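# Unload lathe part, gauge it, sort into correct tray

## Task

A turned part from the previous shift is still held in the lathe chuck. Without running any lathe cycle (no program, probe, tool_set or tool_change), remove it and sort it: good tray if it passes every row of the inspection sheet, rework tray if further machining can fix it, otherwise scrap tray. A long fall of the part may fail the job. At the end the machine and gauge must be idle, with no alarm and the door shut.

## Robot and tools

ROBOT. Two arms, left_arm (base near y=+0.52) and right_arm (base near y=-0.71), each with a five-hinge-group hand: index, middle and ring fingers plus a thumb. right_arm has a right hand; left_arm has its mirror image.

FRAMES. Scene frame: origin at table-top height between the arms, +z up, +x out over the table, left_arm on the +y side. The lathe stands toward -x behind the bases, its chuck facing +y. Each hand point sits just off the palm between index and middle knuckles. Its axes: +z along straightened fingers, +y out of the palm face, +x across the palm away from the thumb on the right hand (toward the thumb on the left hand). A fixed mast near the wrist on the palm side can strike things.

execute_actions. Argument actions: a list run in order; cameras: names to return (empty actions list returns all images by default). Each action may hold rows, steps, until, machine, gauge. rows: up to 15 rows, each one control step (1/30 s). Every row is a single flat list of 48 numbers in [-1, 1]: first 24 for left_arm/left_gripper, then the same 24 for right_arm/right_gripper. Per arm: dx, dy, dz, rx, ry, rz, then index_mcp, index_abd, index_pip, index_dip, middle_mcp, middle_abd, middle_pip, middle_dip, ring_mcp, ring_abd, ring_pip, ring_dip, thumb_cmc, thumb_axl, thumb_mcp, thumb_ipl, current_limit, speed. The six pose numbers are an offset, not a pose, measured from the arm's Hand target as it stood when the action began, along that Hand target's own axes; 1.0 equals 0.6 m or 180 degrees, and rx, ry, rz form one rotation vector. All rows of an action count from that same start, so each new action with the same offset moves further. Six zeros re-request the current Hand target. The sixteen hinge numbers are absolute goal angles scaled between each hinge's stops; moving toward -1 curls fingers toward the palm and swings the thumb in front of it (straight values: mcp +0.75, abd 0, pip +0.58, dip +0.70, thumb_cmc +0.71, thumb_axl +0.68, thumb_mcp +0.23, thumb_ipl +0.17). current_limit maps -1..+1 to 0..550 mA (start +0.4); speed sets hinge speed as (speed+1)/2 of 8.5 rad/s (start -0.6). Zero is a real goal: to keep a grip, resend hand_goal, hand_current_limit and hand_speed. steps: 1 to 450, default 15, at least one per row; after the last row the arm keeps heading to that row's target. until: ends the action early when machine/gauge fields match, e.g. {"machine":{"door_state":"open"}}, numbers need a comparison like [">=",2]; {"all":{"status":"ended"}} waits until nothing moves.

machine commands (one object or a list of up to 8): door shut/open, chuck clamp/open, page, register+value+write together, home, reset, air_blast; cycle_start, probe, tool_set, tool_change must not be used here. Door and chuck only move while nothing runs. gauge: measure true (reading takes about 12 s) or stop true.

move. target: one 48-number row or a list up to 15 rows, same layout and offsets from the Hand targets (list entries all from the same start). speed: m/s, 0.002 to 3.2, default 0.25 (turns limited to twice that in rad/s). blend: corner rounding in m. stop_force: 4 to 120 N, ends an arm's path on felt push; zero true/false picks the reference. blocking false returns early. The result adds a move: line (done, off_target, held, fault, ...) and limits.

wait: seconds 0 to 10. stop: brakes a running move. zoom_image: camera (cam_high, cam_low, cam_chuck, cam_machine, cam_left_wrist, cam_right_wrist) and region [x0,y0,x1,y1] in pixels, at most 504 each side. show_instructions: shows the inspection drawing. zero_wrist_force: arm. finished_scene: scene number 1 to 3.

RESULTS. Per arm: end_effector_position (m) and quat_wxyz in the scene frame, velocities, Hand target (where next offsets start), joint positions and torques, Wrist force/torque in hand axes, hand_goal, hand_measured, hand_current_ma, hand_state (moving, goal, blocked, overload). machine: state, door_state, chuck_state (clamped, open, closed_empty, between), seat_state, entry, alarm and the chosen page. gauge: state, message, readings count, no_1 to no_20 in mm, matching sheet rows.

SEQUENCE. Open the door, grip the part firmly, then open the chuck and draw it out along +y. Check the drawing for its shape: a uniform diameter goes in the bare level nest, a part with a thinner free end goes in the violet nest, thick end against the turquoise stop. Set it down level, release and move the hand clear, send measure, wait for readings to rise, compare every row to the sheet. Pick it up, lower it into the correct tray, then shut the door and confirm no alarm.

AVOID. Releasing a part that is moving or high up; arm-to-arm contact; external force near 150 N or torque over joint limits (arm stops 10 s); pushing targets beyond firm contact; touching the chuck while the spindle turns; anything falling into the chip pan or off the table; hand motors at 495 mA or more for 5 s; motors overheating from long stretched holds. Raise offsets gradually across rows for gentle motion.

Each tool is called after "Emit:" in YAML: its name, and indented under it one key for each argument.

Reference images:

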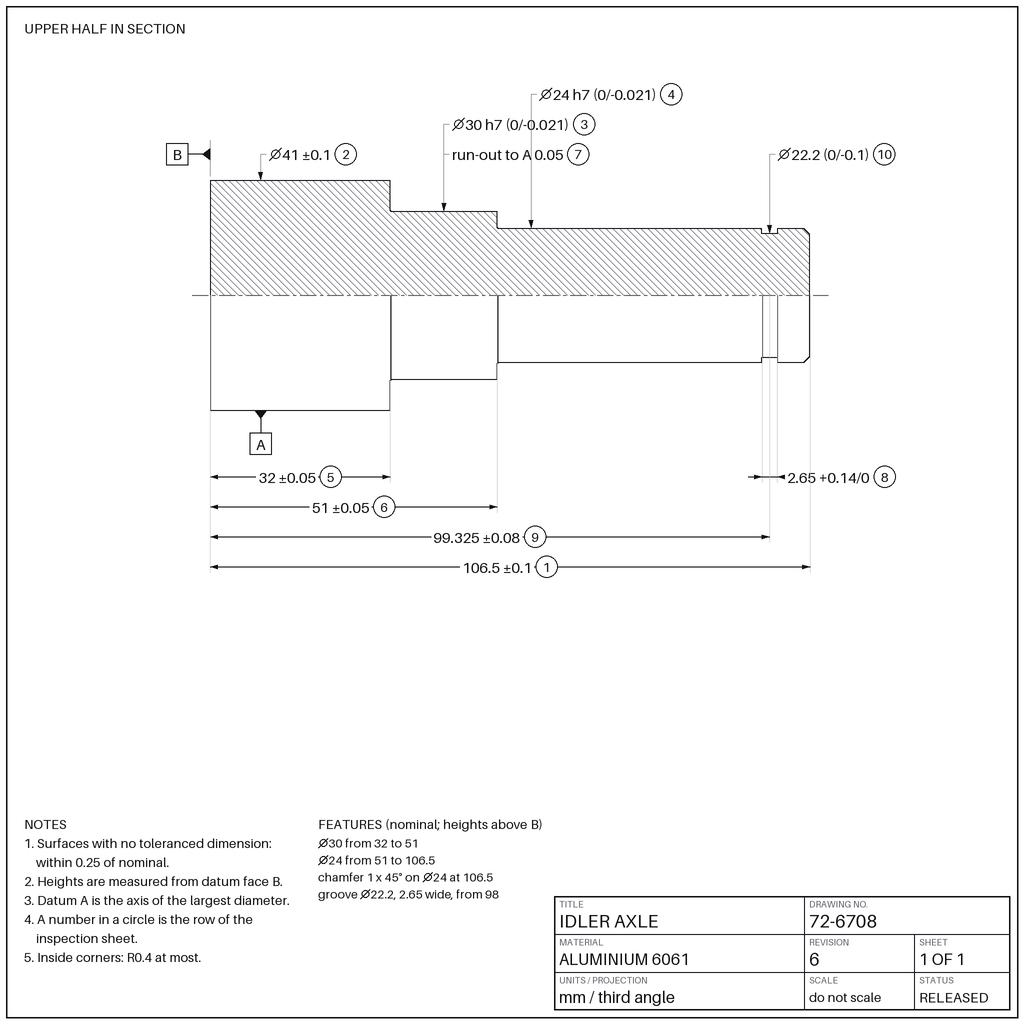

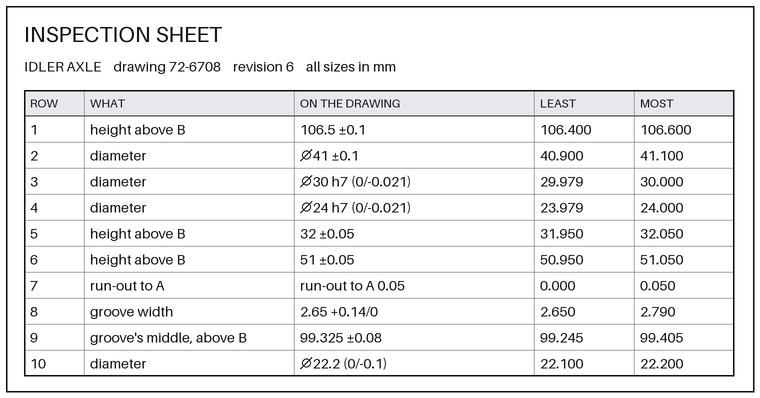

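## Session

Emit:
execute_actions:
  actions: []

Scene clock: 0.00 s.
left_arm: end_effector_position=(-0.1834, +0.9403, +0.2815) hand_goal=(+0.754, +0.000, +0.576, +0.696, +0.754, +0.000, +0.576, +0.696, +0.754, +0.000, +0.576, +0.696, +0.714, +0.678, +0.226, +0.168) hand_measured=(+0.754, +0.000, +0.576, +0.696, +0.754, +0.000, +0.576, +0.696, +0.754, +0.000, +0.576, +0.696, +0.714, +0.678, +0.226, +0.168) hand_current_ma=(+0, +0, +0, +0, +0, +0, +0, +0, +0, +0, +0, +0, +0, +0, +0, +0) hand_state=(goal, goal, goal, goal, goal, goal, goal, goal, goal, goal, goal, goal, goal, goal, goal, goal) hand_current_limit=0.40 hand_speed=-0.60 end_effector_quat_wxyz=(+0.574, +0.795, +0.190, -0.046) | right_arm: end_effector_position=(+0.8420, -1.2824, +0.3000) hand_goal=(+0.754, +0.000, +0.576, +0.696, +0.754, +0.000, +0.576, +0.696, +0.754, +0.000, +0.576, +0.696, +0.714, +0.678, +0.226, +0.168) hand_measured=(+0.754, +0.000, +0.576, +0.696, +0.754, +0.000, +0.576, +0.696, +0.754, +0.000, +0.576, +0.696, +0.714, +0.678, +0.226, +0.168) hand_current_ma=(+0, +0, +0, +0, +0, +0, +0, +0, +0, +0, +0, +0, +0, +0, +0, +0) hand_state=(goal, goal, goal, goal, goal, goal, goal, goal, goal, goal, goal, goal, goal, goal, goal, goal) hand_current_limit=0.40 hand_speed=-0.60 end_effector_quat_wxyz=(+0.301, +0.066, +0.918, -0.250)
Joint positions: left_arm=[1.663 -0.867 1.819 1.846 1.613 -0.329] | right_arm=[-0.772 -0.803 0.877 0.693 1.55 0.931]
Joint velocities: within noise
Joint torques (N m): no reading
Wrist force (N): no reading
Wrist torque (N m): no reading
Wrist force, peak (N): no reading
Hand target: left_arm -0.1834, +0.9403, +0.2815; +0.574, +0.795, +0.190, -0.046 | right_arm +0.8420, -1.2824, +0.3000; +0.301, +0.066, +0.918, -0.250
machine.work_offsets: g54_z=+119.954 g55_z=+0.000
machine: state=done door_state=shut chuck_state=clamped seat_state=home door_answer=taken chuck_answer=taken page=work_offsets entry=no_entry entries=0 alarm=no_alarm queue=idle queue_left=0
gauge: readings=0

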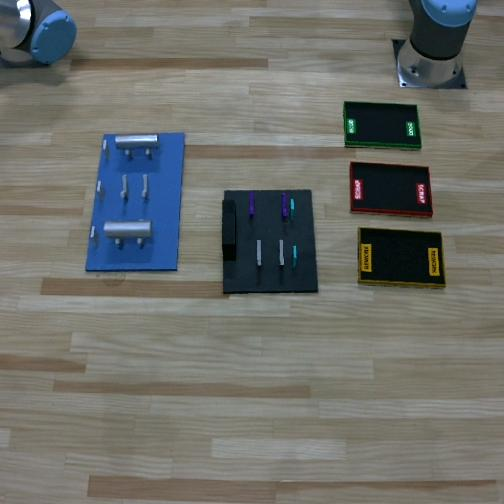

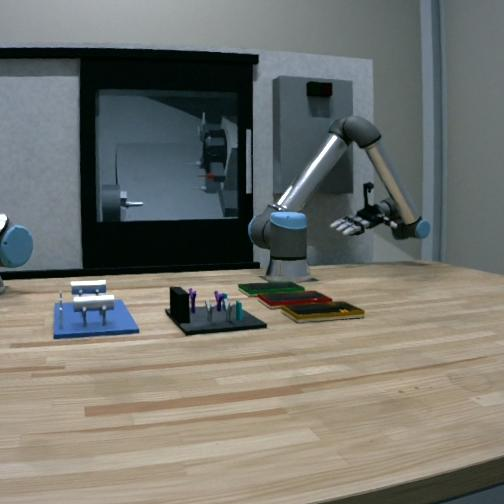

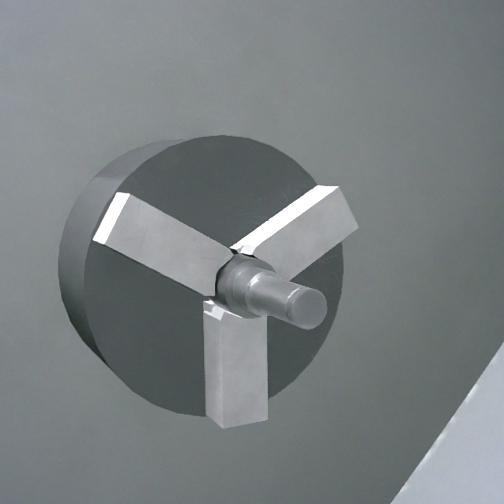

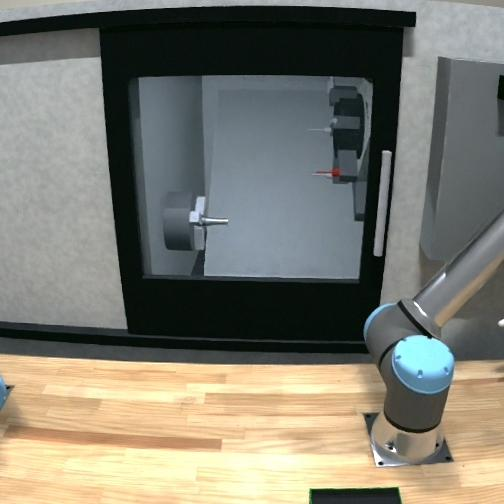

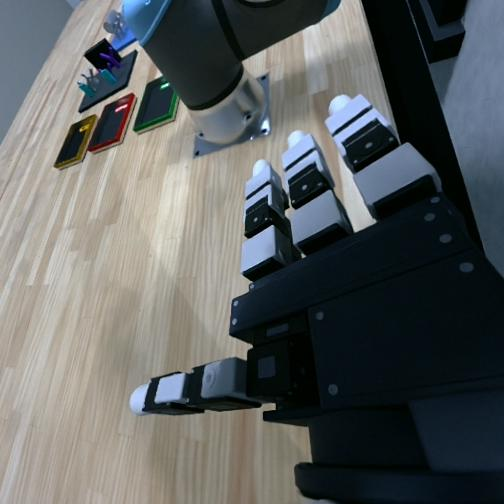

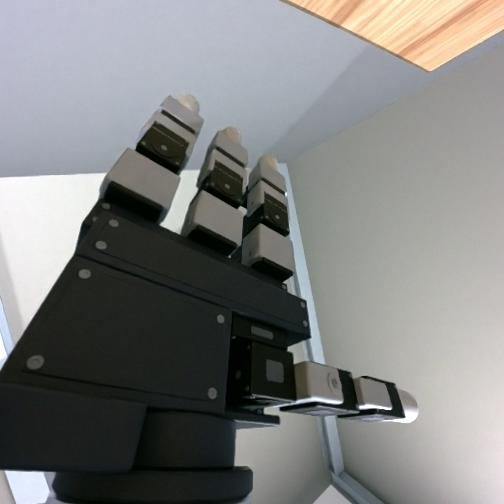

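Emit:
zoom_image:
  camera: "cam_chuck"
  region: [140, 180, 380, 420]

Emit:
zoom_image:
  camera: "cam_high"
  region: [200, 160, 340, 300]

Emit:
zoom_image:
  camera: "cam_low"
  region: [140, 260, 300, 360]

Emit:
zoom_image:
  camera: "cam_machine"
  region: [90, 60, 440, 350]

Emit:
zoom_image:
  camera: "cam_high"
  region: [320, 80, 480, 300]

Emit:
zoom_image:
  camera: "cam_high"
  region: [70, 110, 210, 290]

Scaled by 2.100 from the camera's 504x504 image, which has a finer 720x720 frame.

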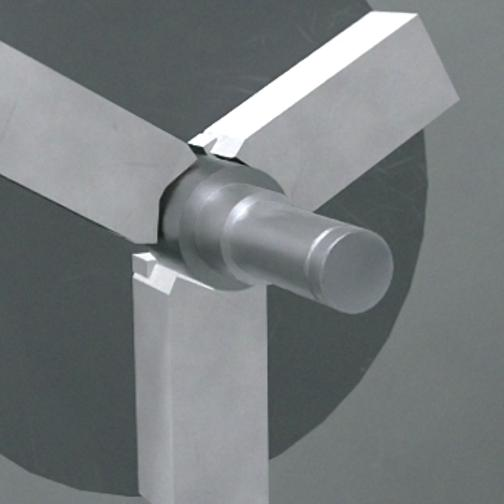

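Scaled by 3.600 from the camera's 504x504 image, which has a finer 720x720 frame.

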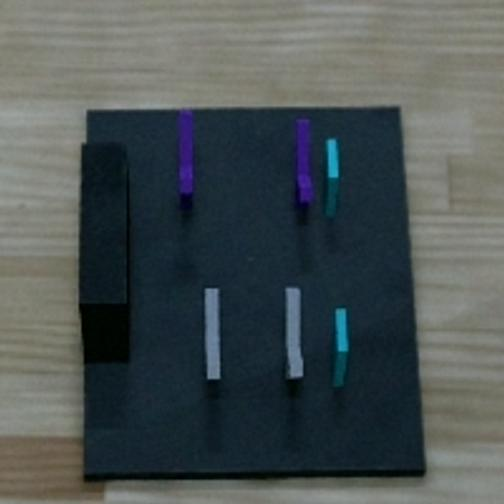

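Scaled by 3.150 from the camera's 504x504 image, which has a finer 720x720 frame.

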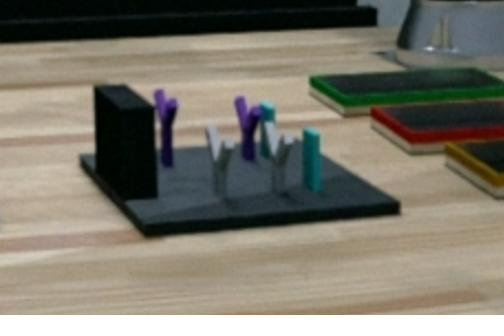

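Scaled by 1.440 from the camera's 504x504 image, which has a finer 720x720 frame.

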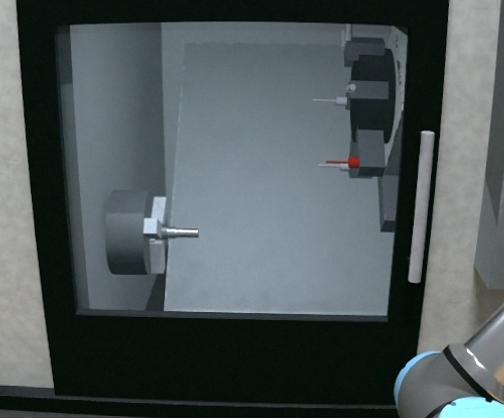

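Scaled by 2.291 from the camera's 504x504 image, which has a finer 720x720 frame.

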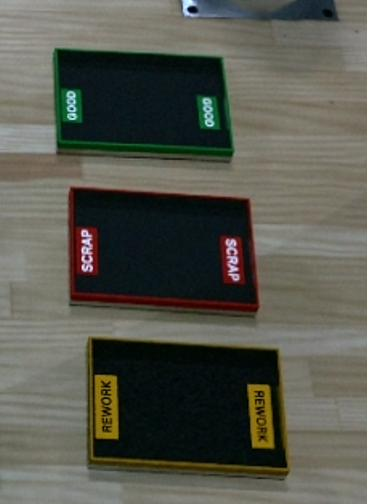

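Scaled by 2.800 from the camera's 504x504 image, which has a finer 720x720 frame.

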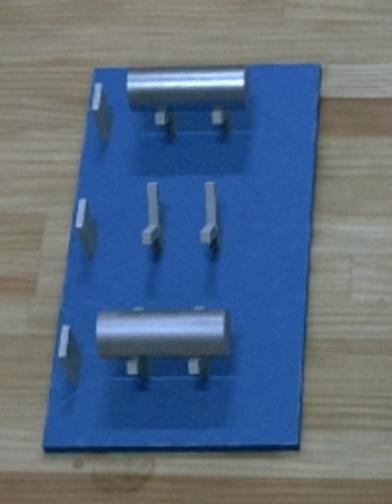

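Emit:
execute_actions:
  actions:
    - {"machine":{"door":"open"},"steps":120,"until":{"machine":{"door_state":"open"}}}
  cameras: ["cam_machine","cam_chuck","cam_low"]

Emit:
zoom_image:
  camera: "cam_machine"
  region: [90, 60, 440, 350]

Scene clock: 70.13 s.
left_arm: end_effector_position=(-0.1834, +0.9403, +0.2815) hand_goal=(+0.754, +0.000, +0.576, +0.696, +0.754, +0.000, +0.576, +0.696, +0.754, +0.000, +0.576, +0.696, +0.714, +0.678, +0.226, +0.168) hand_measured=(+0.760, +0.000, +0.576, +0.696, +0.760, +0.000, +0.576, +0.696, +0.760, +0.000, +0.576, +0.696, +0.720, +0.678, +0.226, +0.168) hand_current_ma=(+2, +0, +0, +0, +2, +0, +0, +0, +2, +0, +0, +0, +2, +0, +0, +0) hand_state=(goal, goal, goal, goal, goal, goal, goal, goal, goal, goal, goal, goal, goal, goal, goal, goal) hand_current_limit=0.40 hand_speed=-0.60 end_effector_quat_wxyz=(+0.574, +0.795, +0.190, -0.046) | right_arm: end_effector_position=(+0.8420, -1.2824, +0.3000) hand_goal=(+0.754, +0.000, +0.576, +0.696, +0.754, +0.000, +0.576, +0.696, +0.754, +0.000, +0.576, +0.696, +0.714, +0.678, +0.226, +0.168) hand_measured=(+0.752, +0.000, +0.576, +0.696, +0.752, +0.000, +0.576, +0.696, +0.752, +0.000, +0.576, +0.696, +0.712, +0.678, +0.226, +0.168) hand_current_ma=(-5, +0, +1, +0, -5, +0, +1, +0, -5, +0, +1, +0, -2, -2, -2, -1) hand_state=(goal, goal, goal, goal, goal, goal, goal, goal, goal, goal, goal, goal, goal, goal, goal, goal) hand_current_limit=0.40 hand_speed=-0.60 end_effector_quat_wxyz=(+0.301, +0.066, +0.918, -0.250)
Joint positions: left_arm=[1.663 -0.867 1.819 1.846 1.613 -0.329] | right_arm=[-0.772 -0.803 0.877 0.693 1.55 0.931]
Joint torques (N m): left_arm=[-2.49 -80.8 -19.85 4.07 -0.42 0.13] | right_arm=[-0.04 -89.14 -49.24 1.71 0.53 0.13]
Wrist force (N): left_arm=[0.5 0.0 0.3] | right_arm=[-0.1 0.2 0.7]
Wrist torque (N m): left_arm=[-0.03 -0.05 0.04] | right_arm=[-0.03 0.00 -0.01]
Wrist force, peak (N): left_arm=[1.0 0.7 0.3] | right_arm=[-0.3 1.2 0.4]
Hand target: left_arm -0.1834, +0.9403, +0.2815; +0.574, +0.795, +0.190, -0.046 | right_arm +0.8420, -1.2824, +0.3000; +0.301, +0.066, +0.918, -0.250
machine.work_offsets: g54_z=+119.954 g55_z=+0.000
machine: state=done door_state=open chuck_state=clamped seat_state=home door_answer=taken chuck_answer=taken page=work_offsets entry=no_entry entries=0 alarm=no_alarm queue=running queue_left=0
gauge: readings=0
Images, in order (width x height): cam_low 504x504, cam_chuck 504x504, cam_machine 504x504.

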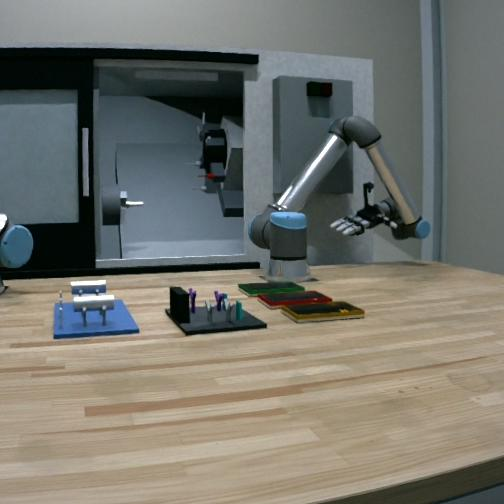

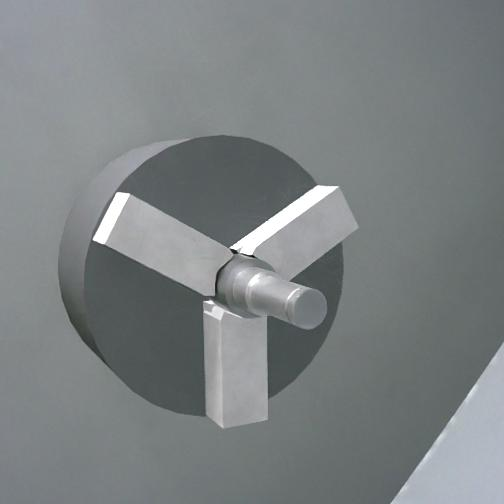

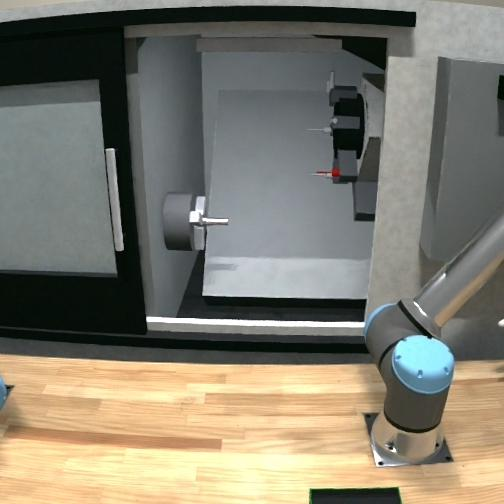

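Scaled by 1.440 from the camera's 504x504 image, which has a finer 720x720 frame.

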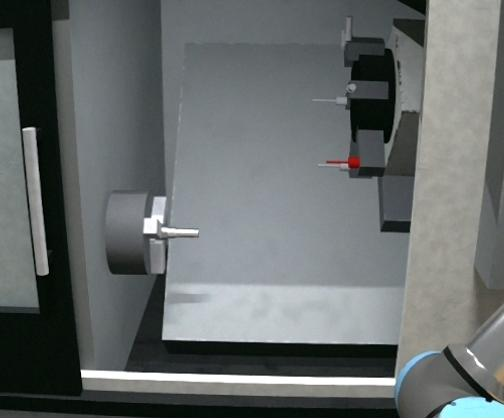

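Emit:
move:
  target: [0,0,0,0,0,0,0.754,0,0.576,0.696,0.754,0,0.576,0.696,0.754,0,0.576,0.696,0.714,0.678,0.226,0.168,0.4,-0.6,0.0797,0.7925,-0.9067,0.1067,-0.3306,-0.3666,-0.233,-0.083,0.431,0.696,-0.233,0.083,0.431,0.696,0.753,0,0.577,0.696,-0.686,0.677,0.36,0.168,0.4,-0.6]
  speed: 0.4
  cameras: ["cam_high","cam_right_wrist","cam_low"]

Scene clock: 131.30 s.
left_arm: end_effector_position=(-0.1834, +0.9403, +0.2815) hand_goal=(+0.754, +0.000, +0.576, +0.696, +0.754, +0.000, +0.576, +0.696, +0.754, +0.000, +0.576, +0.696, +0.714, +0.678, +0.226, +0.168) hand_measured=(+0.760, +0.000, +0.576, +0.696, +0.760, +0.000, +0.576, +0.696, +0.760, +0.000, +0.576, +0.696, +0.720, +0.678, +0.226, +0.168) hand_current_ma=(+2, +0, +0, +0, +2, +0, +0, +0, +2, +0, +0, +0, +2, +0, +0, +0) hand_state=(goal, goal, goal, goal, goal, goal, goal, goal, goal, goal, goal, goal, goal, goal, goal, goal) hand_current_limit=0.40 hand_speed=-0.60 end_effector_quat_wxyz=(+0.574, +0.795, +0.190, -0.046) | right_arm: end_effector_position=(+0.6499, -0.6006, +0.4502) hand_goal=(-0.232, -0.082, +0.432, +0.696, -0.232, +0.084, +0.432, +0.696, +0.754, +0.000, +0.578, +0.696, -0.686, +0.678, +0.360, +0.168) hand_measured=(-0.234, -0.082, +0.434, +0.696, -0.234, +0.082, +0.434, +0.696, +0.748, +0.000, +0.576, +0.696, -0.686, +0.678, +0.356, +0.168) hand_current_ma=(-4, +1, +5, +0, -3, -5, +3, +0, -19, +0, -2, +0, -1, -2, -10, -1) hand_state=(goal, goal, goal, goal, goal, goal, goal, goal, goal, goal, goal, goal, goal, goal, goal, goal) hand_current_limit=0.40 hand_speed=-0.60 end_effector_quat_wxyz=(+0.500, -0.499, +0.500, -0.500)
Joint positions: left_arm=[1.663 -0.867 1.819 1.846 1.613 -0.329] | right_arm=[-0.167 -1.71 1.945 -0.236 1.383 0.001]
Joint torques (N m): left_arm=[-2 -81.66 -19.96 4.77 -0.55 -0.23] | right_arm=[7.93 -18.3 -56.23 1.14 -0.31 -1.21]
Wrist force (N): left_arm=[0.4 0.1 0.3] | right_arm=[-1.1 1.0 -1.8]
Wrist torque (N m): left_arm=[0.00 -0.05 0.02] | right_arm=[0.43 0.22 -0.15]
Wrist force, peak (N): left_arm=[1.0 -0.5 0.7] | right_arm=[-4.3 1.1 -2.2]
Hand target: left_arm -0.1834, +0.9403, +0.2815; +0.574, +0.795, +0.190, -0.046 | right_arm +0.6499, -0.6006, +0.4501; +0.500, -0.500, +0.500, -0.500
Off the commanded pose: left_arm 0.000 m, 0 deg | right_arm 0.000 m, 0 deg.
machine.work_offsets: g54_z=+119.954 g55_z=+0.000
machine: state=done door_state=open chuck_state=clamped seat_state=home door_answer=taken chuck_answer=taken page=work_offsets entry=no_entry entries=0 alarm=no_alarm queue=done queue_left=0
gauge: readings=0
move: done
camera_calibration:
cam_right_wrist: T_world_to_cam=[[0.0310564, 0.806441, -0.590499, 0.77448], [-0.756312, 0.405208, 0.513613, 0.448433], [0.653474, 0.43065, 0.622505, -0.326518], [0, 0, 0, 1]] pos_world=[0.528474, -0.665666, 0.430267]
Images, in order (width x height): cam_high 504x504, cam_low 504x504, cam_right_wrist 504x504.

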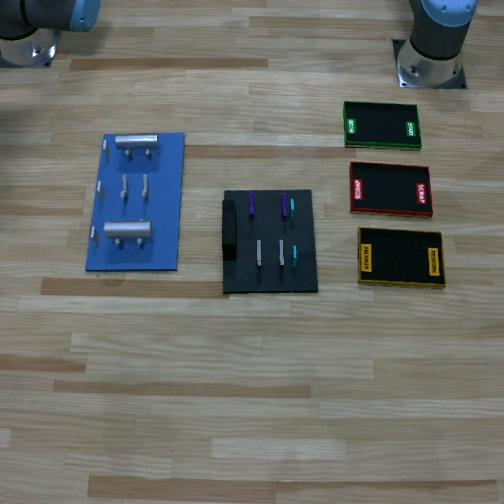

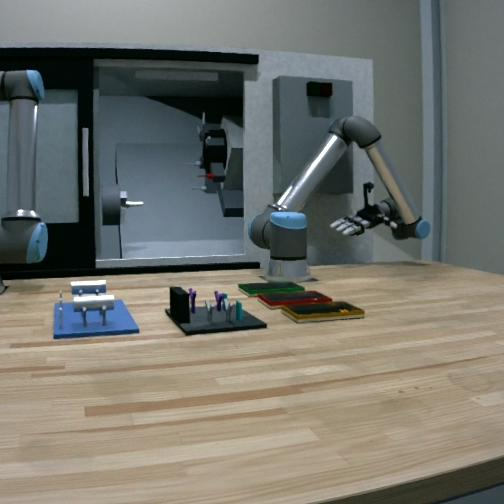

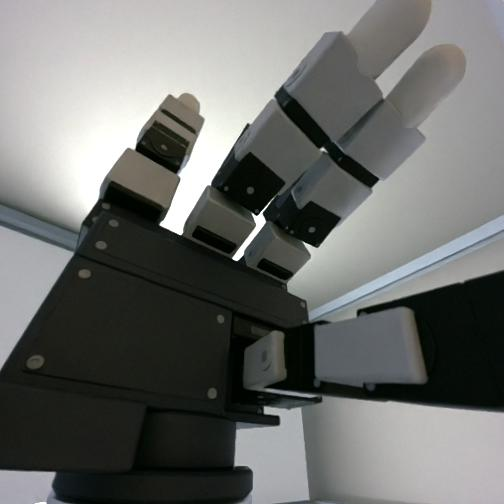

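Emit:
move:
  target: [0,0,0,0,0,0,0.754,0,0.576,0.696,0.754,0,0.576,0.696,0.754,0,0.576,0.696,0.714,0.678,0.226,0.168,0.4,-0.6,-0.9167,-0.05,-0.4167,0,-0.25,0,-0.233,-0.083,0.431,0.696,-0.233,0.083,0.431,0.696,0.753,0,0.577,0.696,-0.686,0.677,0.36,0.168,0.4,-0.6]
  speed: 0.4

Scene clock: 153.20 s.
left_arm: end_effector_position=(-0.1834, +0.9403, +0.2815) hand_goal=(+0.754, +0.000, +0.576, +0.696, +0.754, +0.000, +0.576, +0.696, +0.754, +0.000, +0.576, +0.696, +0.714, +0.678, +0.226, +0.168) hand_measured=(+0.760, +0.000, +0.576, +0.696, +0.760, +0.000, +0.576, +0.696, +0.760, +0.000, +0.576, +0.696, +0.720, +0.678, +0.226, +0.168) hand_current_ma=(+2, +0, +0, +0, +2, +0, +0, +0, +2, +0, +0, +0, +2, +0, +0, +0) hand_state=(goal, goal, goal, goal, goal, goal, goal, goal, goal, goal, goal, goal, goal, goal, goal, goal) hand_current_limit=0.40 hand_speed=-0.60 end_effector_quat_wxyz=(+0.574, +0.795, +0.190, -0.046) | right_arm: end_effector_position=(+0.4001, -0.0505, +0.4800) hand_goal=(-0.232, -0.082, +0.432, +0.696, -0.232, +0.084, +0.432, +0.696, +0.754, +0.000, +0.578, +0.696, -0.686, +0.678, +0.360, +0.168) hand_measured=(-0.234, -0.082, +0.434, +0.696, -0.234, +0.082, +0.434, +0.696, +0.748, +0.000, +0.576, +0.696, -0.686, +0.678, +0.356, +0.168) hand_current_ma=(-4, +1, +5, +0, -3, -4, +3, +0, -19, +0, -2, +0, +0, -2, -10, -1) hand_state=(goal, goal, goal, goal, goal, goal, goal, goal, goal, goal, goal, goal, goal, goal, goal, goal) hand_current_limit=0.40 hand_speed=-0.60 end_effector_quat_wxyz=(+0.653, -0.653, +0.270, -0.271)
Joint positions: left_arm=[1.663 -0.867 1.819 1.846 1.613 -0.329] | right_arm=[0.661 -1.597 1.788 -0.192 1.425 0]
Joint torques (N m): left_arm=[-1.84 -80.68 -19.91 5.1 -0.49 -0.12] | right_arm=[6.44 -44.12 -47.84 -1.99 0.85 -1.86]
Wrist force (N): left_arm=[0.3 -0.2 0.0] | right_arm=[-1.3 1.4 -1.7]
Wrist torque (N m): left_arm=[-0.02 -0.04 0.02] | right_arm=[0.37 0.25 -0.02]
Wrist force, peak (N): left_arm=[0.9 0.0 0.9] | right_arm=[-4.4 1.1 -0.4]
Hand target: left_arm -0.1834, +0.9403, +0.2815; +0.574, +0.795, +0.190, -0.046 | right_arm +0.4001, -0.0505, +0.4801; +0.653, -0.653, +0.270, -0.271
Off the commanded pose: left_arm 0.000 m, 0 deg | right_arm 0.000 m, 0 deg.
machine.work_offsets: g54_z=+119.954 g55_z=+0.000
machine: state=done door_state=open chuck_state=clamped seat_state=home door_answer=taken chuck_answer=taken page=work_offsets entry=no_entry entries=0 alarm=no_alarm queue=done queue_left=0
gauge: readings=0
move: done

Emit:
move:
  target:
    - [0,0,0,0,0,0,0.754,0,0.576,0.696,0.754,0,0.576,0.696,0.754,0,0.576,0.696,0.714,0.678,0.226,0.168,0.4,-0.6,-0.6128,-0.0333,-0.2121,0,-0.1944,0,-0.233,-0.083,0.431,0.696,-0.233,0.083,0.431,0.696,0.753,0,0.577,0.696,-0.686,0.677,0.36,0.168,0.4,-0.6]
    - [0,0,0,0,0,0,0.754,0,0.576,0.696,0.754,0,0.576,0.696,0.754,0,0.576,0.696,0.714,0.678,0.226,0.168,0.4,-0.6,-0.9075,-0.0667,-0.5539,0.0485,-0.3878,0.0339,-0.233,-0.083,0.431,0.696,-0.233,0.083,0.431,0.696,0.753,0,0.577,0.696,-0.686,0.677,0.36,0.168,0.4,-0.6]
  speed: 0.35
  blend: [0.06,0]
  cameras: ["cam_machine","cam_chuck","cam_low"]

Scene clock: 161.57 s.
left_arm: end_effector_position=(-0.1834, +0.9403, +0.2815) hand_goal=(+0.754, +0.000, +0.576, +0.696, +0.754, +0.000, +0.576, +0.696, +0.754, +0.000, +0.576, +0.696, +0.714, +0.678, +0.226, +0.168) hand_measured=(+0.760, +0.000, +0.576, +0.696, +0.760, +0.000, +0.576, +0.696, +0.760, +0.000, +0.576, +0.696, +0.720, +0.678, +0.226, +0.168) hand_current_ma=(+2, +0, +0, +0, +2, +0, +0, +0, +2, +0, +0, +0, +2, +0, +0, +0) hand_state=(goal, goal, goal, goal, goal, goal, goal, goal, goal, goal, goal, goal, goal, goal, goal, goal) hand_current_limit=0.40 hand_speed=-0.60 end_effector_quat_wxyz=(+0.574, +0.795, +0.190, -0.046) | right_arm: end_effector_position=(-0.2199, +0.0998, +0.5193) hand_goal=(-0.232, -0.082, +0.432, +0.696, -0.232, +0.084, +0.432, +0.696, +0.754, +0.000, +0.578, +0.696, -0.686, +0.678, +0.360, +0.168) hand_measured=(-0.234, -0.082, +0.434, +0.696, -0.234, +0.082, +0.434, +0.696, +0.746, +0.000, +0.576, +0.696, -0.686, +0.678, +0.358, +0.168) hand_current_ma=(-6, +1, +4, +0, -6, -4, +3, +0, -20, +0, -2, +0, +0, -2, -7, -1) hand_state=(goal, goal, goal, goal, goal, goal, goal, goal, goal, goal, goal, goal, goal, goal, goal, goal) hand_current_limit=0.40 hand_speed=-0.60 end_effector_quat_wxyz=(+0.748, -0.628, -0.139, +0.165)
Joint positions: left_arm=[1.663 -0.867 1.819 1.846 1.613 -0.329] | right_arm=[1.286 -1.624 1.827 -0.438 0.843 0.157]
Joint torques (N m): left_arm=[-2.02 -81.79 -19.16 4.74 -0.3 -0.5] | right_arm=[-5.95 -50.55 -56.93 -1.39 -0.88 -1.38]
Wrist force (N): left_arm=[0.7 0.1 0.0] | right_arm=[-1.2 2.0 -1.4]
Wrist torque (N m): left_arm=[0.01 -0.10 0.05] | right_arm=[0.39 0.26 0.02]
Wrist force, peak (N): left_arm=[1.0 -0.1 0.4] | right_arm=[-3.6 2.1 -1.5]
Hand target: left_arm -0.1834, +0.9403, +0.2815; +0.574, +0.795, +0.190, -0.046 | right_arm -0.2199, +0.0998, +0.5195; +0.748, -0.628, -0.139, +0.165
Off the commanded pose: left_arm 0.000 m, 0 deg | right_arm 0.000 m, 0 deg.
machine.work_offsets: g54_z=+119.954 g55_z=+0.000
machine: state=done door_state=open chuck_state=clamped seat_state=home door_answer=taken chuck_answer=taken page=work_offsets entry=no_entry entries=0 alarm=no_alarm queue=done queue_left=0
gauge: readings=0
move: done
Images, in order (width x height): cam_low 504x504, cam_chuck 504x504, cam_machine 504x504.

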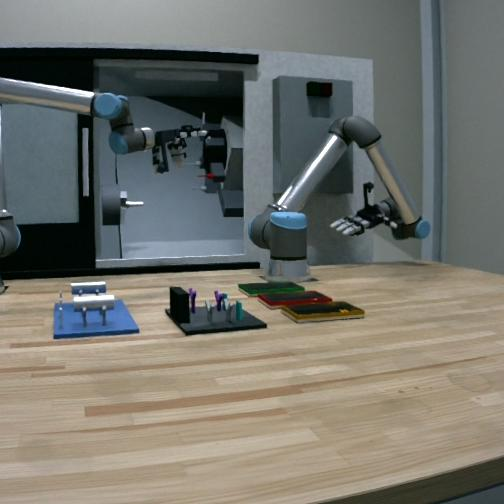

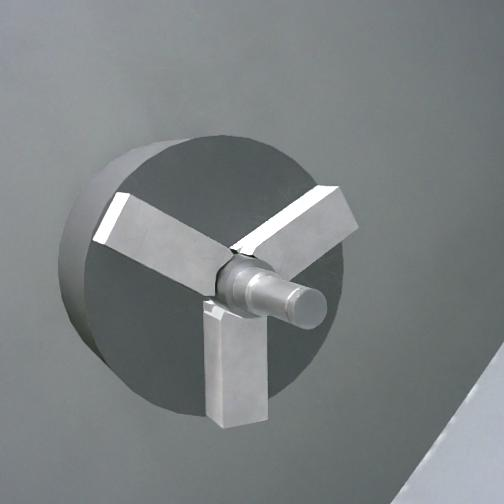

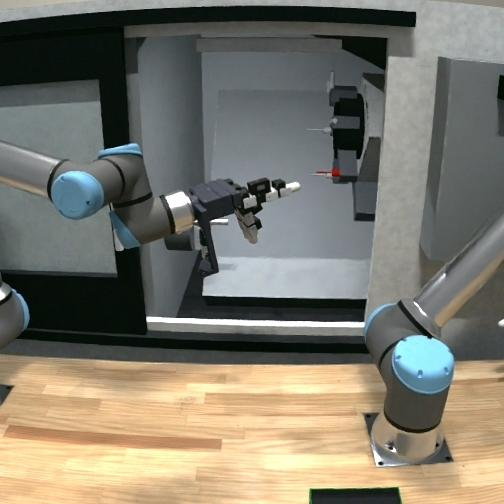

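Emit:
move:
  target:
    - [0,0,0,0,0,0,0.754,0,0.576,0.696,0.754,0,0.576,0.696,0.754,0,0.576,0.696,0.714,0.678,0.226,0.168,0.4,-0.6,-0.5125,0.0678,0.1932,0.0807,-0.1860,0.0587,-0.233,-0.083,0.431,0.696,-0.233,0.083,0.431,0.696,0.753,0,0.577,0.696,-0.686,0.677,0.36,0.168,0.4,-0.6]
    - [0,0,0,0,0,0,0.754,0,0.576,0.696,0.754,0,0.576,0.696,0.754,0,0.576,0.696,0.714,0.678,0.226,0.168,0.4,-0.6,-0.833,0.1105,0.244,0.1236,-0.3361,0.1393,-0.233,-0.083,0.431,0.696,-0.233,0.083,0.431,0.696,0.753,0,0.577,0.696,-0.686,0.677,0.36,0.168,0.4,-0.6]
  speed: 0.25
  blend: [0.04,0]
  cameras: ["cam_machine","cam_chuck","cam_low","cam_right_wrist"]

Scene clock: 175.63 s.
left_arm: end_effector_position=(-0.1834, +0.9403, +0.2815) hand_goal=(+0.754, +0.000, +0.576, +0.696, +0.754, +0.000, +0.576, +0.696, +0.754, +0.000, +0.576, +0.696, +0.714, +0.678, +0.226, +0.168) hand_measured=(+0.760, +0.000, +0.576, +0.696, +0.760, +0.000, +0.576, +0.696, +0.760, +0.000, +0.576, +0.696, +0.720, +0.678, +0.226, +0.168) hand_current_ma=(+2, +0, +0, +0, +2, +0, +0, +0, +2, +0, +0, +0, +2, +0, +0, +0) hand_state=(goal, goal, goal, goal, goal, goal, goal, goal, goal, goal, goal, goal, goal, goal, goal, goal) hand_current_limit=0.40 hand_speed=-0.60 end_effector_quat_wxyz=(+0.574, +0.795, +0.190, -0.046) | right_arm: end_effector_position=(-0.7388, +0.0299, +0.4790) hand_goal=(-0.232, -0.082, +0.432, +0.696, -0.232, +0.084, +0.432, +0.696, +0.754, +0.000, +0.578, +0.696, -0.686, +0.678, +0.360, +0.168) hand_measured=(-0.238, -0.082, +0.432, +0.696, -0.238, +0.082, +0.432, +0.696, +0.746, +0.000, +0.576, +0.696, -0.686, +0.678, +0.360, +0.168) hand_current_ma=(-14, +1, +2, +0, -13, -4, +1, +0, -20, +0, -2, +0, +0, -2, -1, -1) hand_state=(goal, goal, goal, goal, goal, goal, goal, goal, goal, goal, goal, goal, goal, goal, goal, goal) hand_current_limit=0.40 hand_speed=-0.60 end_effector_quat_wxyz=(+0.627, -0.327, -0.327, +0.627)
Joint positions: left_arm=[1.663 -0.867 1.819 1.846 1.613 -0.329] | right_arm=[1.868 -1.174 1.716 -1.741 0.662 1.111]
Joint torques (N m): left_arm=[-3.57 -82.92 -19.74 4.74 -0.36 -0.52] | right_arm=[-12.38 -69.64 -41.82 -5.29 -0.17 1.73]
Wrist force (N): left_arm=[0.3 -0.2 0.2] | right_arm=[-1.5 1.8 -2.8]
Wrist torque (N m): left_arm=[-0.05 -0.04 0.02] | right_arm=[0.46 0.37 0.04]
Wrist force, peak (N): left_arm=[0.8 0.2 0.7] | right_arm=[-2.0 3.1 -1.6]
Hand target: left_arm -0.1834, +0.9403, +0.2815; +0.574, +0.795, +0.190, -0.046 | right_arm -0.7387, +0.0300, +0.4790; +0.627, -0.327, -0.327, +0.627
Off the commanded pose: left_arm 0.000 m, 0 deg | right_arm 0.000 m, 0 deg.
machine.work_offsets: g54_z=+119.954 g55_z=+0.000
machine: state=done door_state=open chuck_state=clamped seat_state=home door_answer=taken chuck_answer=taken page=work_offsets entry=no_entry entries=0 alarm=no_alarm queue=done queue_left=0
gauge: readings=0
move: done
camera_calibration:
cam_right_wrist: T_world_to_cam=[[-0.363296, -0.805904, -0.467477, 0.0240804], [0.91409, -0.405345, -0.0115861, 0.637589], [-0.180153, -0.431526, 0.883929, -0.423811], [0, 0, 0, 1]] pos_world=[-0.650416, 0.0949647, 0.393263]
Images, in order (width x height): cam_low 504x504, cam_chuck 504x504, cam_machine 504x504, cam_right_wrist 504x504.

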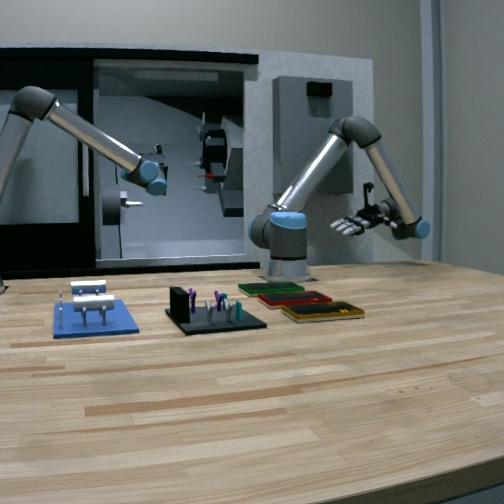

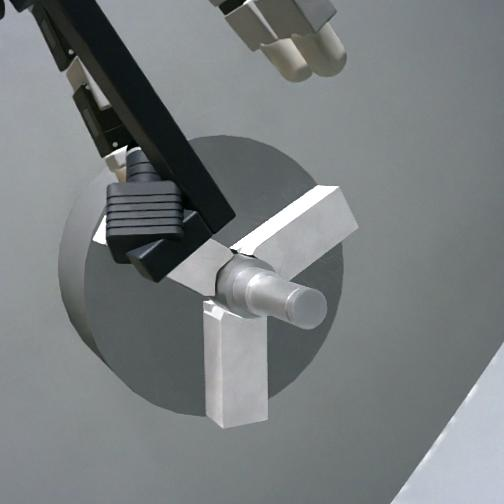

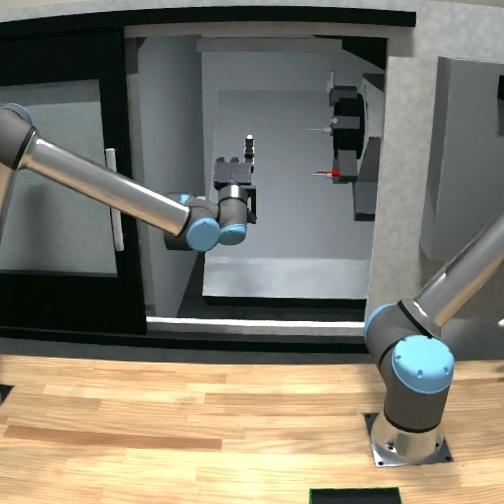

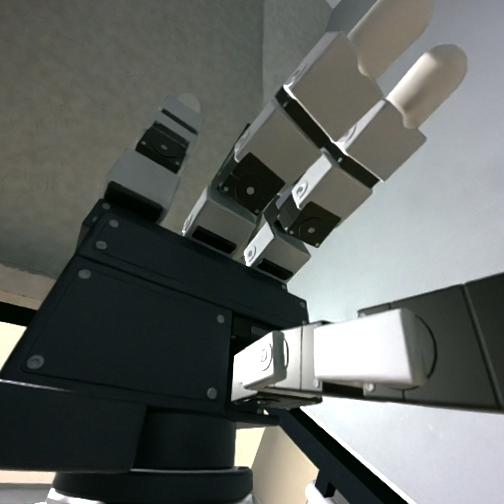

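Emit:
zoom_image:
  camera: "cam_chuck"
  region: [200, 0, 380, 120]

Emit:
zoom_image:
  camera: "cam_chuck"
  region: [60, 100, 260, 300]

Scaled by 2.800 from the camera's 504x504 image, which has a finer 720x720 frame.

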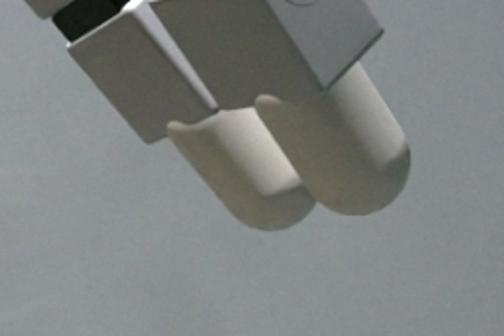

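Scaled by 2.520 from the camera's 504x504 image, which has a finer 720x720 frame.

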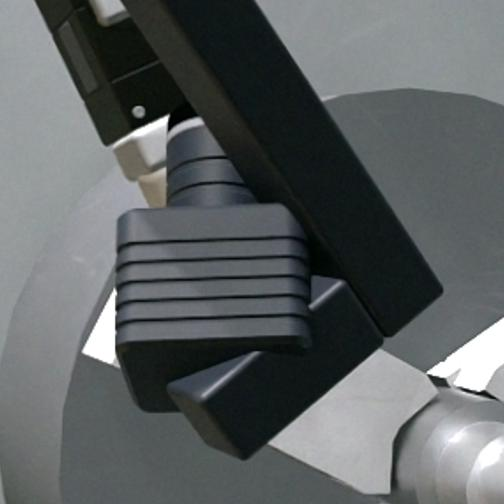

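Emit:
move:
  target: [0,0,0,0,0,0,0.754,0,0.576,0.696,0.754,0,0.576,0.696,0.754,0,0.576,0.696,0.714,0.678,0.226,0.168,0.4,-0.6,-0.0983,0.0667,-0.0143,0,0,0,-0.233,-0.083,0.431,0.696,-0.233,0.083,0.431,0.696,0.753,0,0.577,0.696,-0.686,0.677,0.36,0.168,0.4,-0.6]
  speed: 0.1
  cameras: ["cam_machine","cam_chuck","cam_right_wrist"]

Emit:
zoom_image:
  camera: "cam_chuck"
  region: [40, 40, 380, 380]

Emit:
zoom_image:
  camera: "cam_machine"
  region: [150, 100, 300, 280]

Scene clock: 203.57 s.
left_arm: end_effector_position=(-0.1834, +0.9403, +0.2815) hand_goal=(+0.754, +0.000, +0.576, +0.696, +0.754, +0.000, +0.576, +0.696, +0.754, +0.000, +0.576, +0.696, +0.714, +0.678, +0.226, +0.168) hand_measured=(+0.760, +0.000, +0.576, +0.696, +0.760, +0.000, +0.576, +0.696, +0.760, +0.000, +0.576, +0.696, +0.720, +0.678, +0.226, +0.168) hand_current_ma=(+2, +0, +0, +0, +2, +0, +0, +0, +2, +0, +0, +0, +2, +0, +0, +0) hand_state=(goal, goal, goal, goal, goal, goal, goal, goal, goal, goal, goal, goal, goal, goal, goal, goal) hand_current_limit=0.40 hand_speed=-0.60 end_effector_quat_wxyz=(+0.574, +0.795, +0.190, -0.046) | right_arm: end_effector_position=(-0.7547, -0.0292, +0.4415) hand_goal=(-0.232, -0.082, +0.432, +0.696, -0.232, +0.084, +0.432, +0.696, +0.754, +0.000, +0.578, +0.696, -0.686, +0.678, +0.360, +0.168) hand_measured=(-0.238, -0.082, +0.432, +0.696, -0.238, +0.082, +0.432, +0.696, +0.746, +0.000, +0.576, +0.696, -0.686, +0.678, +0.360, +0.168) hand_current_ma=(-15, +1, +1, +0, -14, -4, +1, +0, -20, +0, -2, +0, +0, -2, -1, -1) hand_state=(goal, goal, goal, goal, goal, goal, goal, goal, goal, goal, goal, goal, goal, goal, goal, goal) hand_current_limit=0.40 hand_speed=-0.60 end_effector_quat_wxyz=(+0.627, -0.327, -0.327, +0.627)
Joint positions: left_arm=[1.663 -0.867 1.819 1.846 1.613 -0.329] | right_arm=[1.908 -1.204 1.828 -1.777 0.678 1.052]
Joint torques (N m): left_arm=[-3.85 -82.35 -20.83 5.17 -0.62 -0.51] | right_arm=[-18.36 -49.19 -50.47 -1.01 -0.11 2.64]
Wrist force (N): left_arm=[0.4 0.0 0.3] | right_arm=[-1.2 1.9 -2.8]
Wrist torque (N m): left_arm=[-0.03 -0.04 0.03] | right_arm=[0.47 0.39 0.03]
Wrist force, peak (N): left_arm=[0.0 -0.5 0.9] | right_arm=[-2.5 2.5 -3.2]
Hand target: left_arm -0.1834, +0.9403, +0.2815; +0.574, +0.795, +0.190, -0.046 | right_arm -0.7546, -0.0290, +0.4412; +0.627, -0.327, -0.327, +0.627
Off the commanded pose: left_arm 0.000 m, 0 deg | right_arm 0.000 m, 0 deg.
machine.work_offsets: g54_z=+119.954 g55_z=+0.000
machine: state=done door_state=open chuck_state=clamped seat_state=home door_answer=taken chuck_answer=taken page=work_offsets entry=no_entry entries=0 alarm=no_alarm queue=done queue_left=0
gauge: readings=0
move: done
camera_calibration:
cam_right_wrist: T_world_to_cam=[[-0.363334, -0.805711, -0.467779, -0.046689], [0.914113, -0.405283, -0.0119451, 0.628006], [-0.179958, -0.431943, 0.883765, -0.418892], [0, 0, 0, 1]] pos_world=[-0.666416, 0.0359647, 0.355864]
Images, in order (width x height): cam_chuck 504x504, cam_machine 504x504, cam_right_wrist 504x504.

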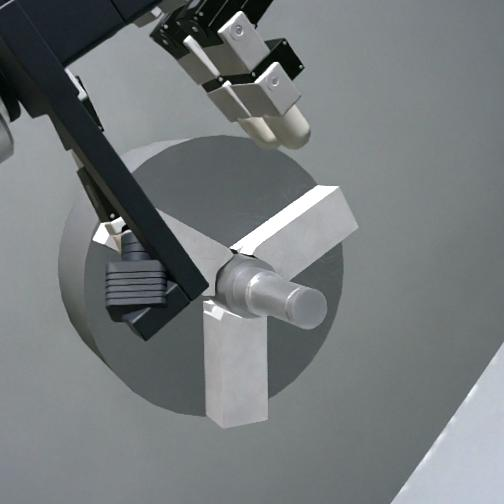

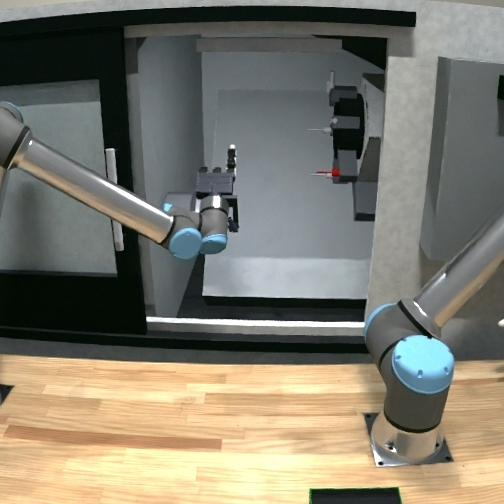

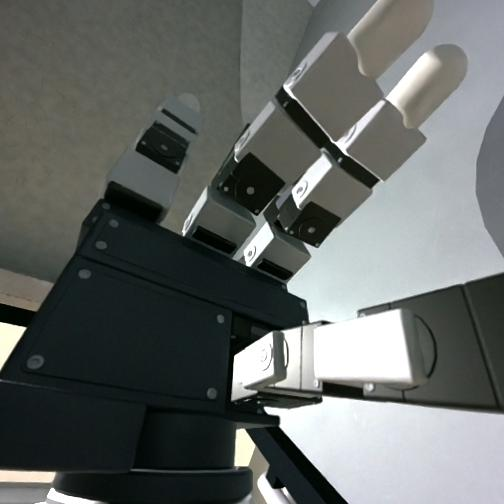

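Scaled by 1.482 from the camera's 504x504 image, which has a finer 720x720 frame.

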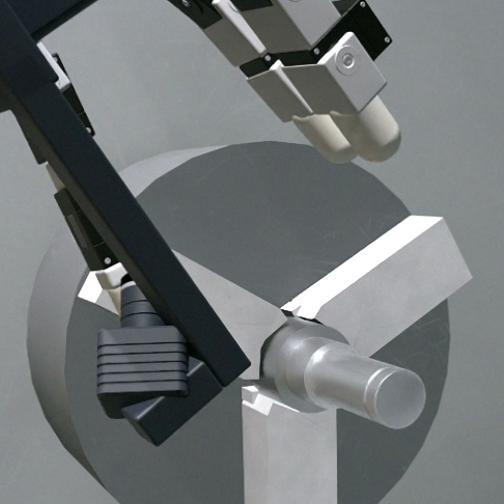

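Scaled by 2.800 from the camera's 504x504 image, which has a finer 720x720 frame.

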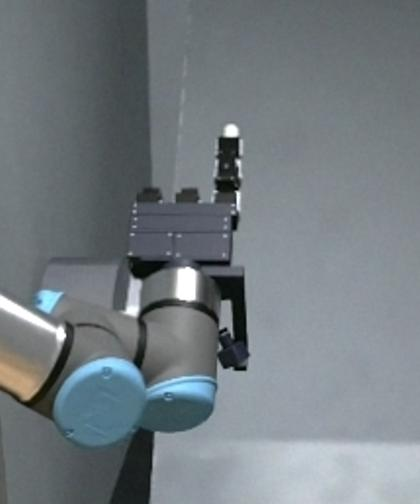

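Emit:
move:
  target: [0,0,0,0,0,0,0.754,0,0.576,0.696,0.754,0,0.576,0.696,0.754,0,0.576,0.696,0.714,0.678,0.226,0.168,0.4,-0.6,0,0.075,0,0,0,0,-0.233,-0.083,0.431,0.696,-0.233,0.083,0.431,0.696,0.753,0,0.577,0.696,-0.686,0.677,0.36,0.168,0.4,-0.6]
  speed: 0.08
  stop_force: 15
  cameras: ["cam_machine","cam_chuck"]

Emit:
zoom_image:
  camera: "cam_chuck"
  region: [120, 130, 370, 380]

Scene clock: 226.03 s.
left_arm: end_effector_position=(-0.1834, +0.9403, +0.2815) hand_goal=(+0.754, +0.000, +0.576, +0.696, +0.754, +0.000, +0.576, +0.696, +0.754, +0.000, +0.576, +0.696, +0.714, +0.678, +0.226, +0.168) hand_measured=(+0.760, +0.000, +0.576, +0.696, +0.760, +0.000, +0.576, +0.696, +0.760, +0.000, +0.576, +0.696, +0.720, +0.678, +0.226, +0.168) hand_current_ma=(+2, +0, +0, +0, +2, +0, +0, +0, +2, +0, +0, +0, +2, +0, +0, +0) hand_state=(goal, goal, goal, goal, goal, goal, goal, goal, goal, goal, goal, goal, goal, goal, goal, goal) hand_current_limit=0.40 hand_speed=-0.60 end_effector_quat_wxyz=(+0.574, +0.795, +0.190, -0.046) | right_arm: end_effector_position=(-0.7804, -0.0290, +0.4043) hand_goal=(-0.232, -0.082, +0.432, +0.696, -0.232, +0.084, +0.432, +0.696, +0.754, +0.000, +0.578, +0.696, -0.686, +0.678, +0.360, +0.168) hand_measured=(-0.238, -0.082, +0.432, +0.696, -0.238, +0.082, +0.432, +0.696, +0.746, +0.000, +0.576, +0.696, -0.686, +0.678, +0.360, +0.168) hand_current_ma=(-15, +1, +1, +0, -14, -4, +1, +0, -20, +0, -2, +0, +0, -2, +0, -1) hand_state=(goal, goal, goal, goal, goal, goal, goal, goal, goal, goal, goal, goal, goal, goal, goal, goal) hand_current_limit=0.40 hand_speed=-0.60 end_effector_quat_wxyz=(+0.627, -0.327, -0.327, +0.627)
Joint positions: left_arm=[1.663 -0.867 1.819 1.846 1.613 -0.329] | right_arm=[1.938 -1.149 1.819 -1.788 0.69 1.008]
Joint torques (N m): left_arm=[-1.36 -83.22 -19.61 5.22 -0.64 -0.69] | right_arm=[-19.65 -83.72 -36.08 -1.03 -0.47 2.59]
Wrist force (N): left_arm=[0.5 -0.1 0.3] | right_arm=[-0.9 1.6 -2.5]
Wrist torque (N m): left_arm=[-0.04 -0.06 0.04] | right_arm=[0.45 0.29 0.01]
Wrist force, peak (N): left_arm=[0.9 0.3 0.8] | right_arm=[-1.8 1.9 -3.2]
Hand target: left_arm -0.1834, +0.9403, +0.2815; +0.574, +0.795, +0.190, -0.046 | right_arm -0.7804, -0.0290, +0.4043; +0.627, -0.327, -0.327, +0.627
Off the commanded pose: left_arm 0.000 m, 0 deg | right_arm 0.000 m, 0 deg.
machine.work_offsets: g54_z=+119.954 g55_z=+0.000
machine: state=done door_state=open chuck_state=clamped seat_state=home door_answer=taken chuck_answer=taken page=work_offsets entry=no_entry entries=0 alarm=no_alarm queue=done queue_left=0
gauge: readings=0
move: done
Images, in order (width x height): cam_chuck 504x504, cam_machine 504x504.

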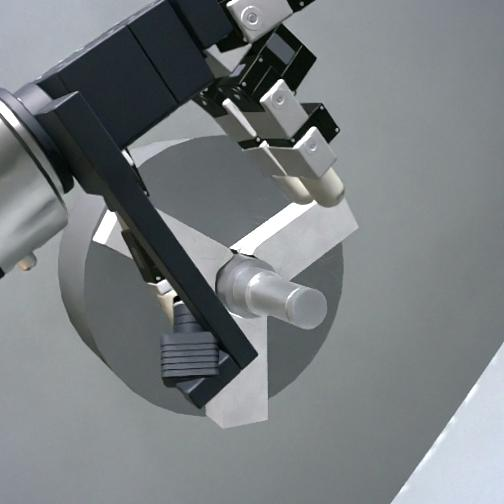

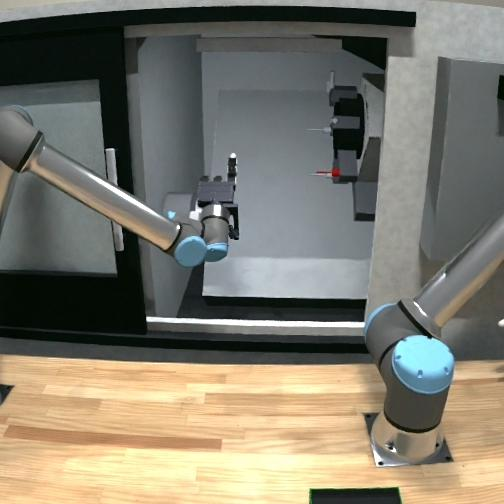

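Scaled by 2.016 from the camera's 504x504 image, which has a finer 720x720 frame.

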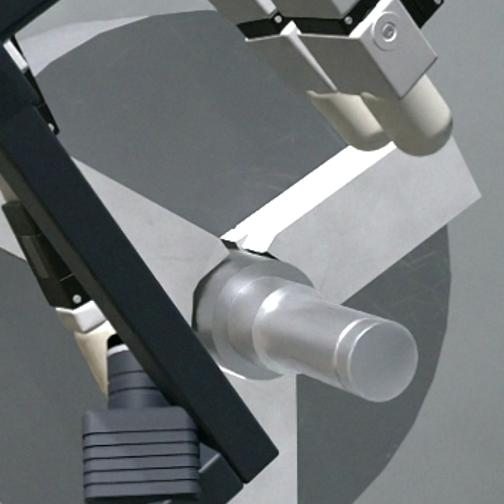

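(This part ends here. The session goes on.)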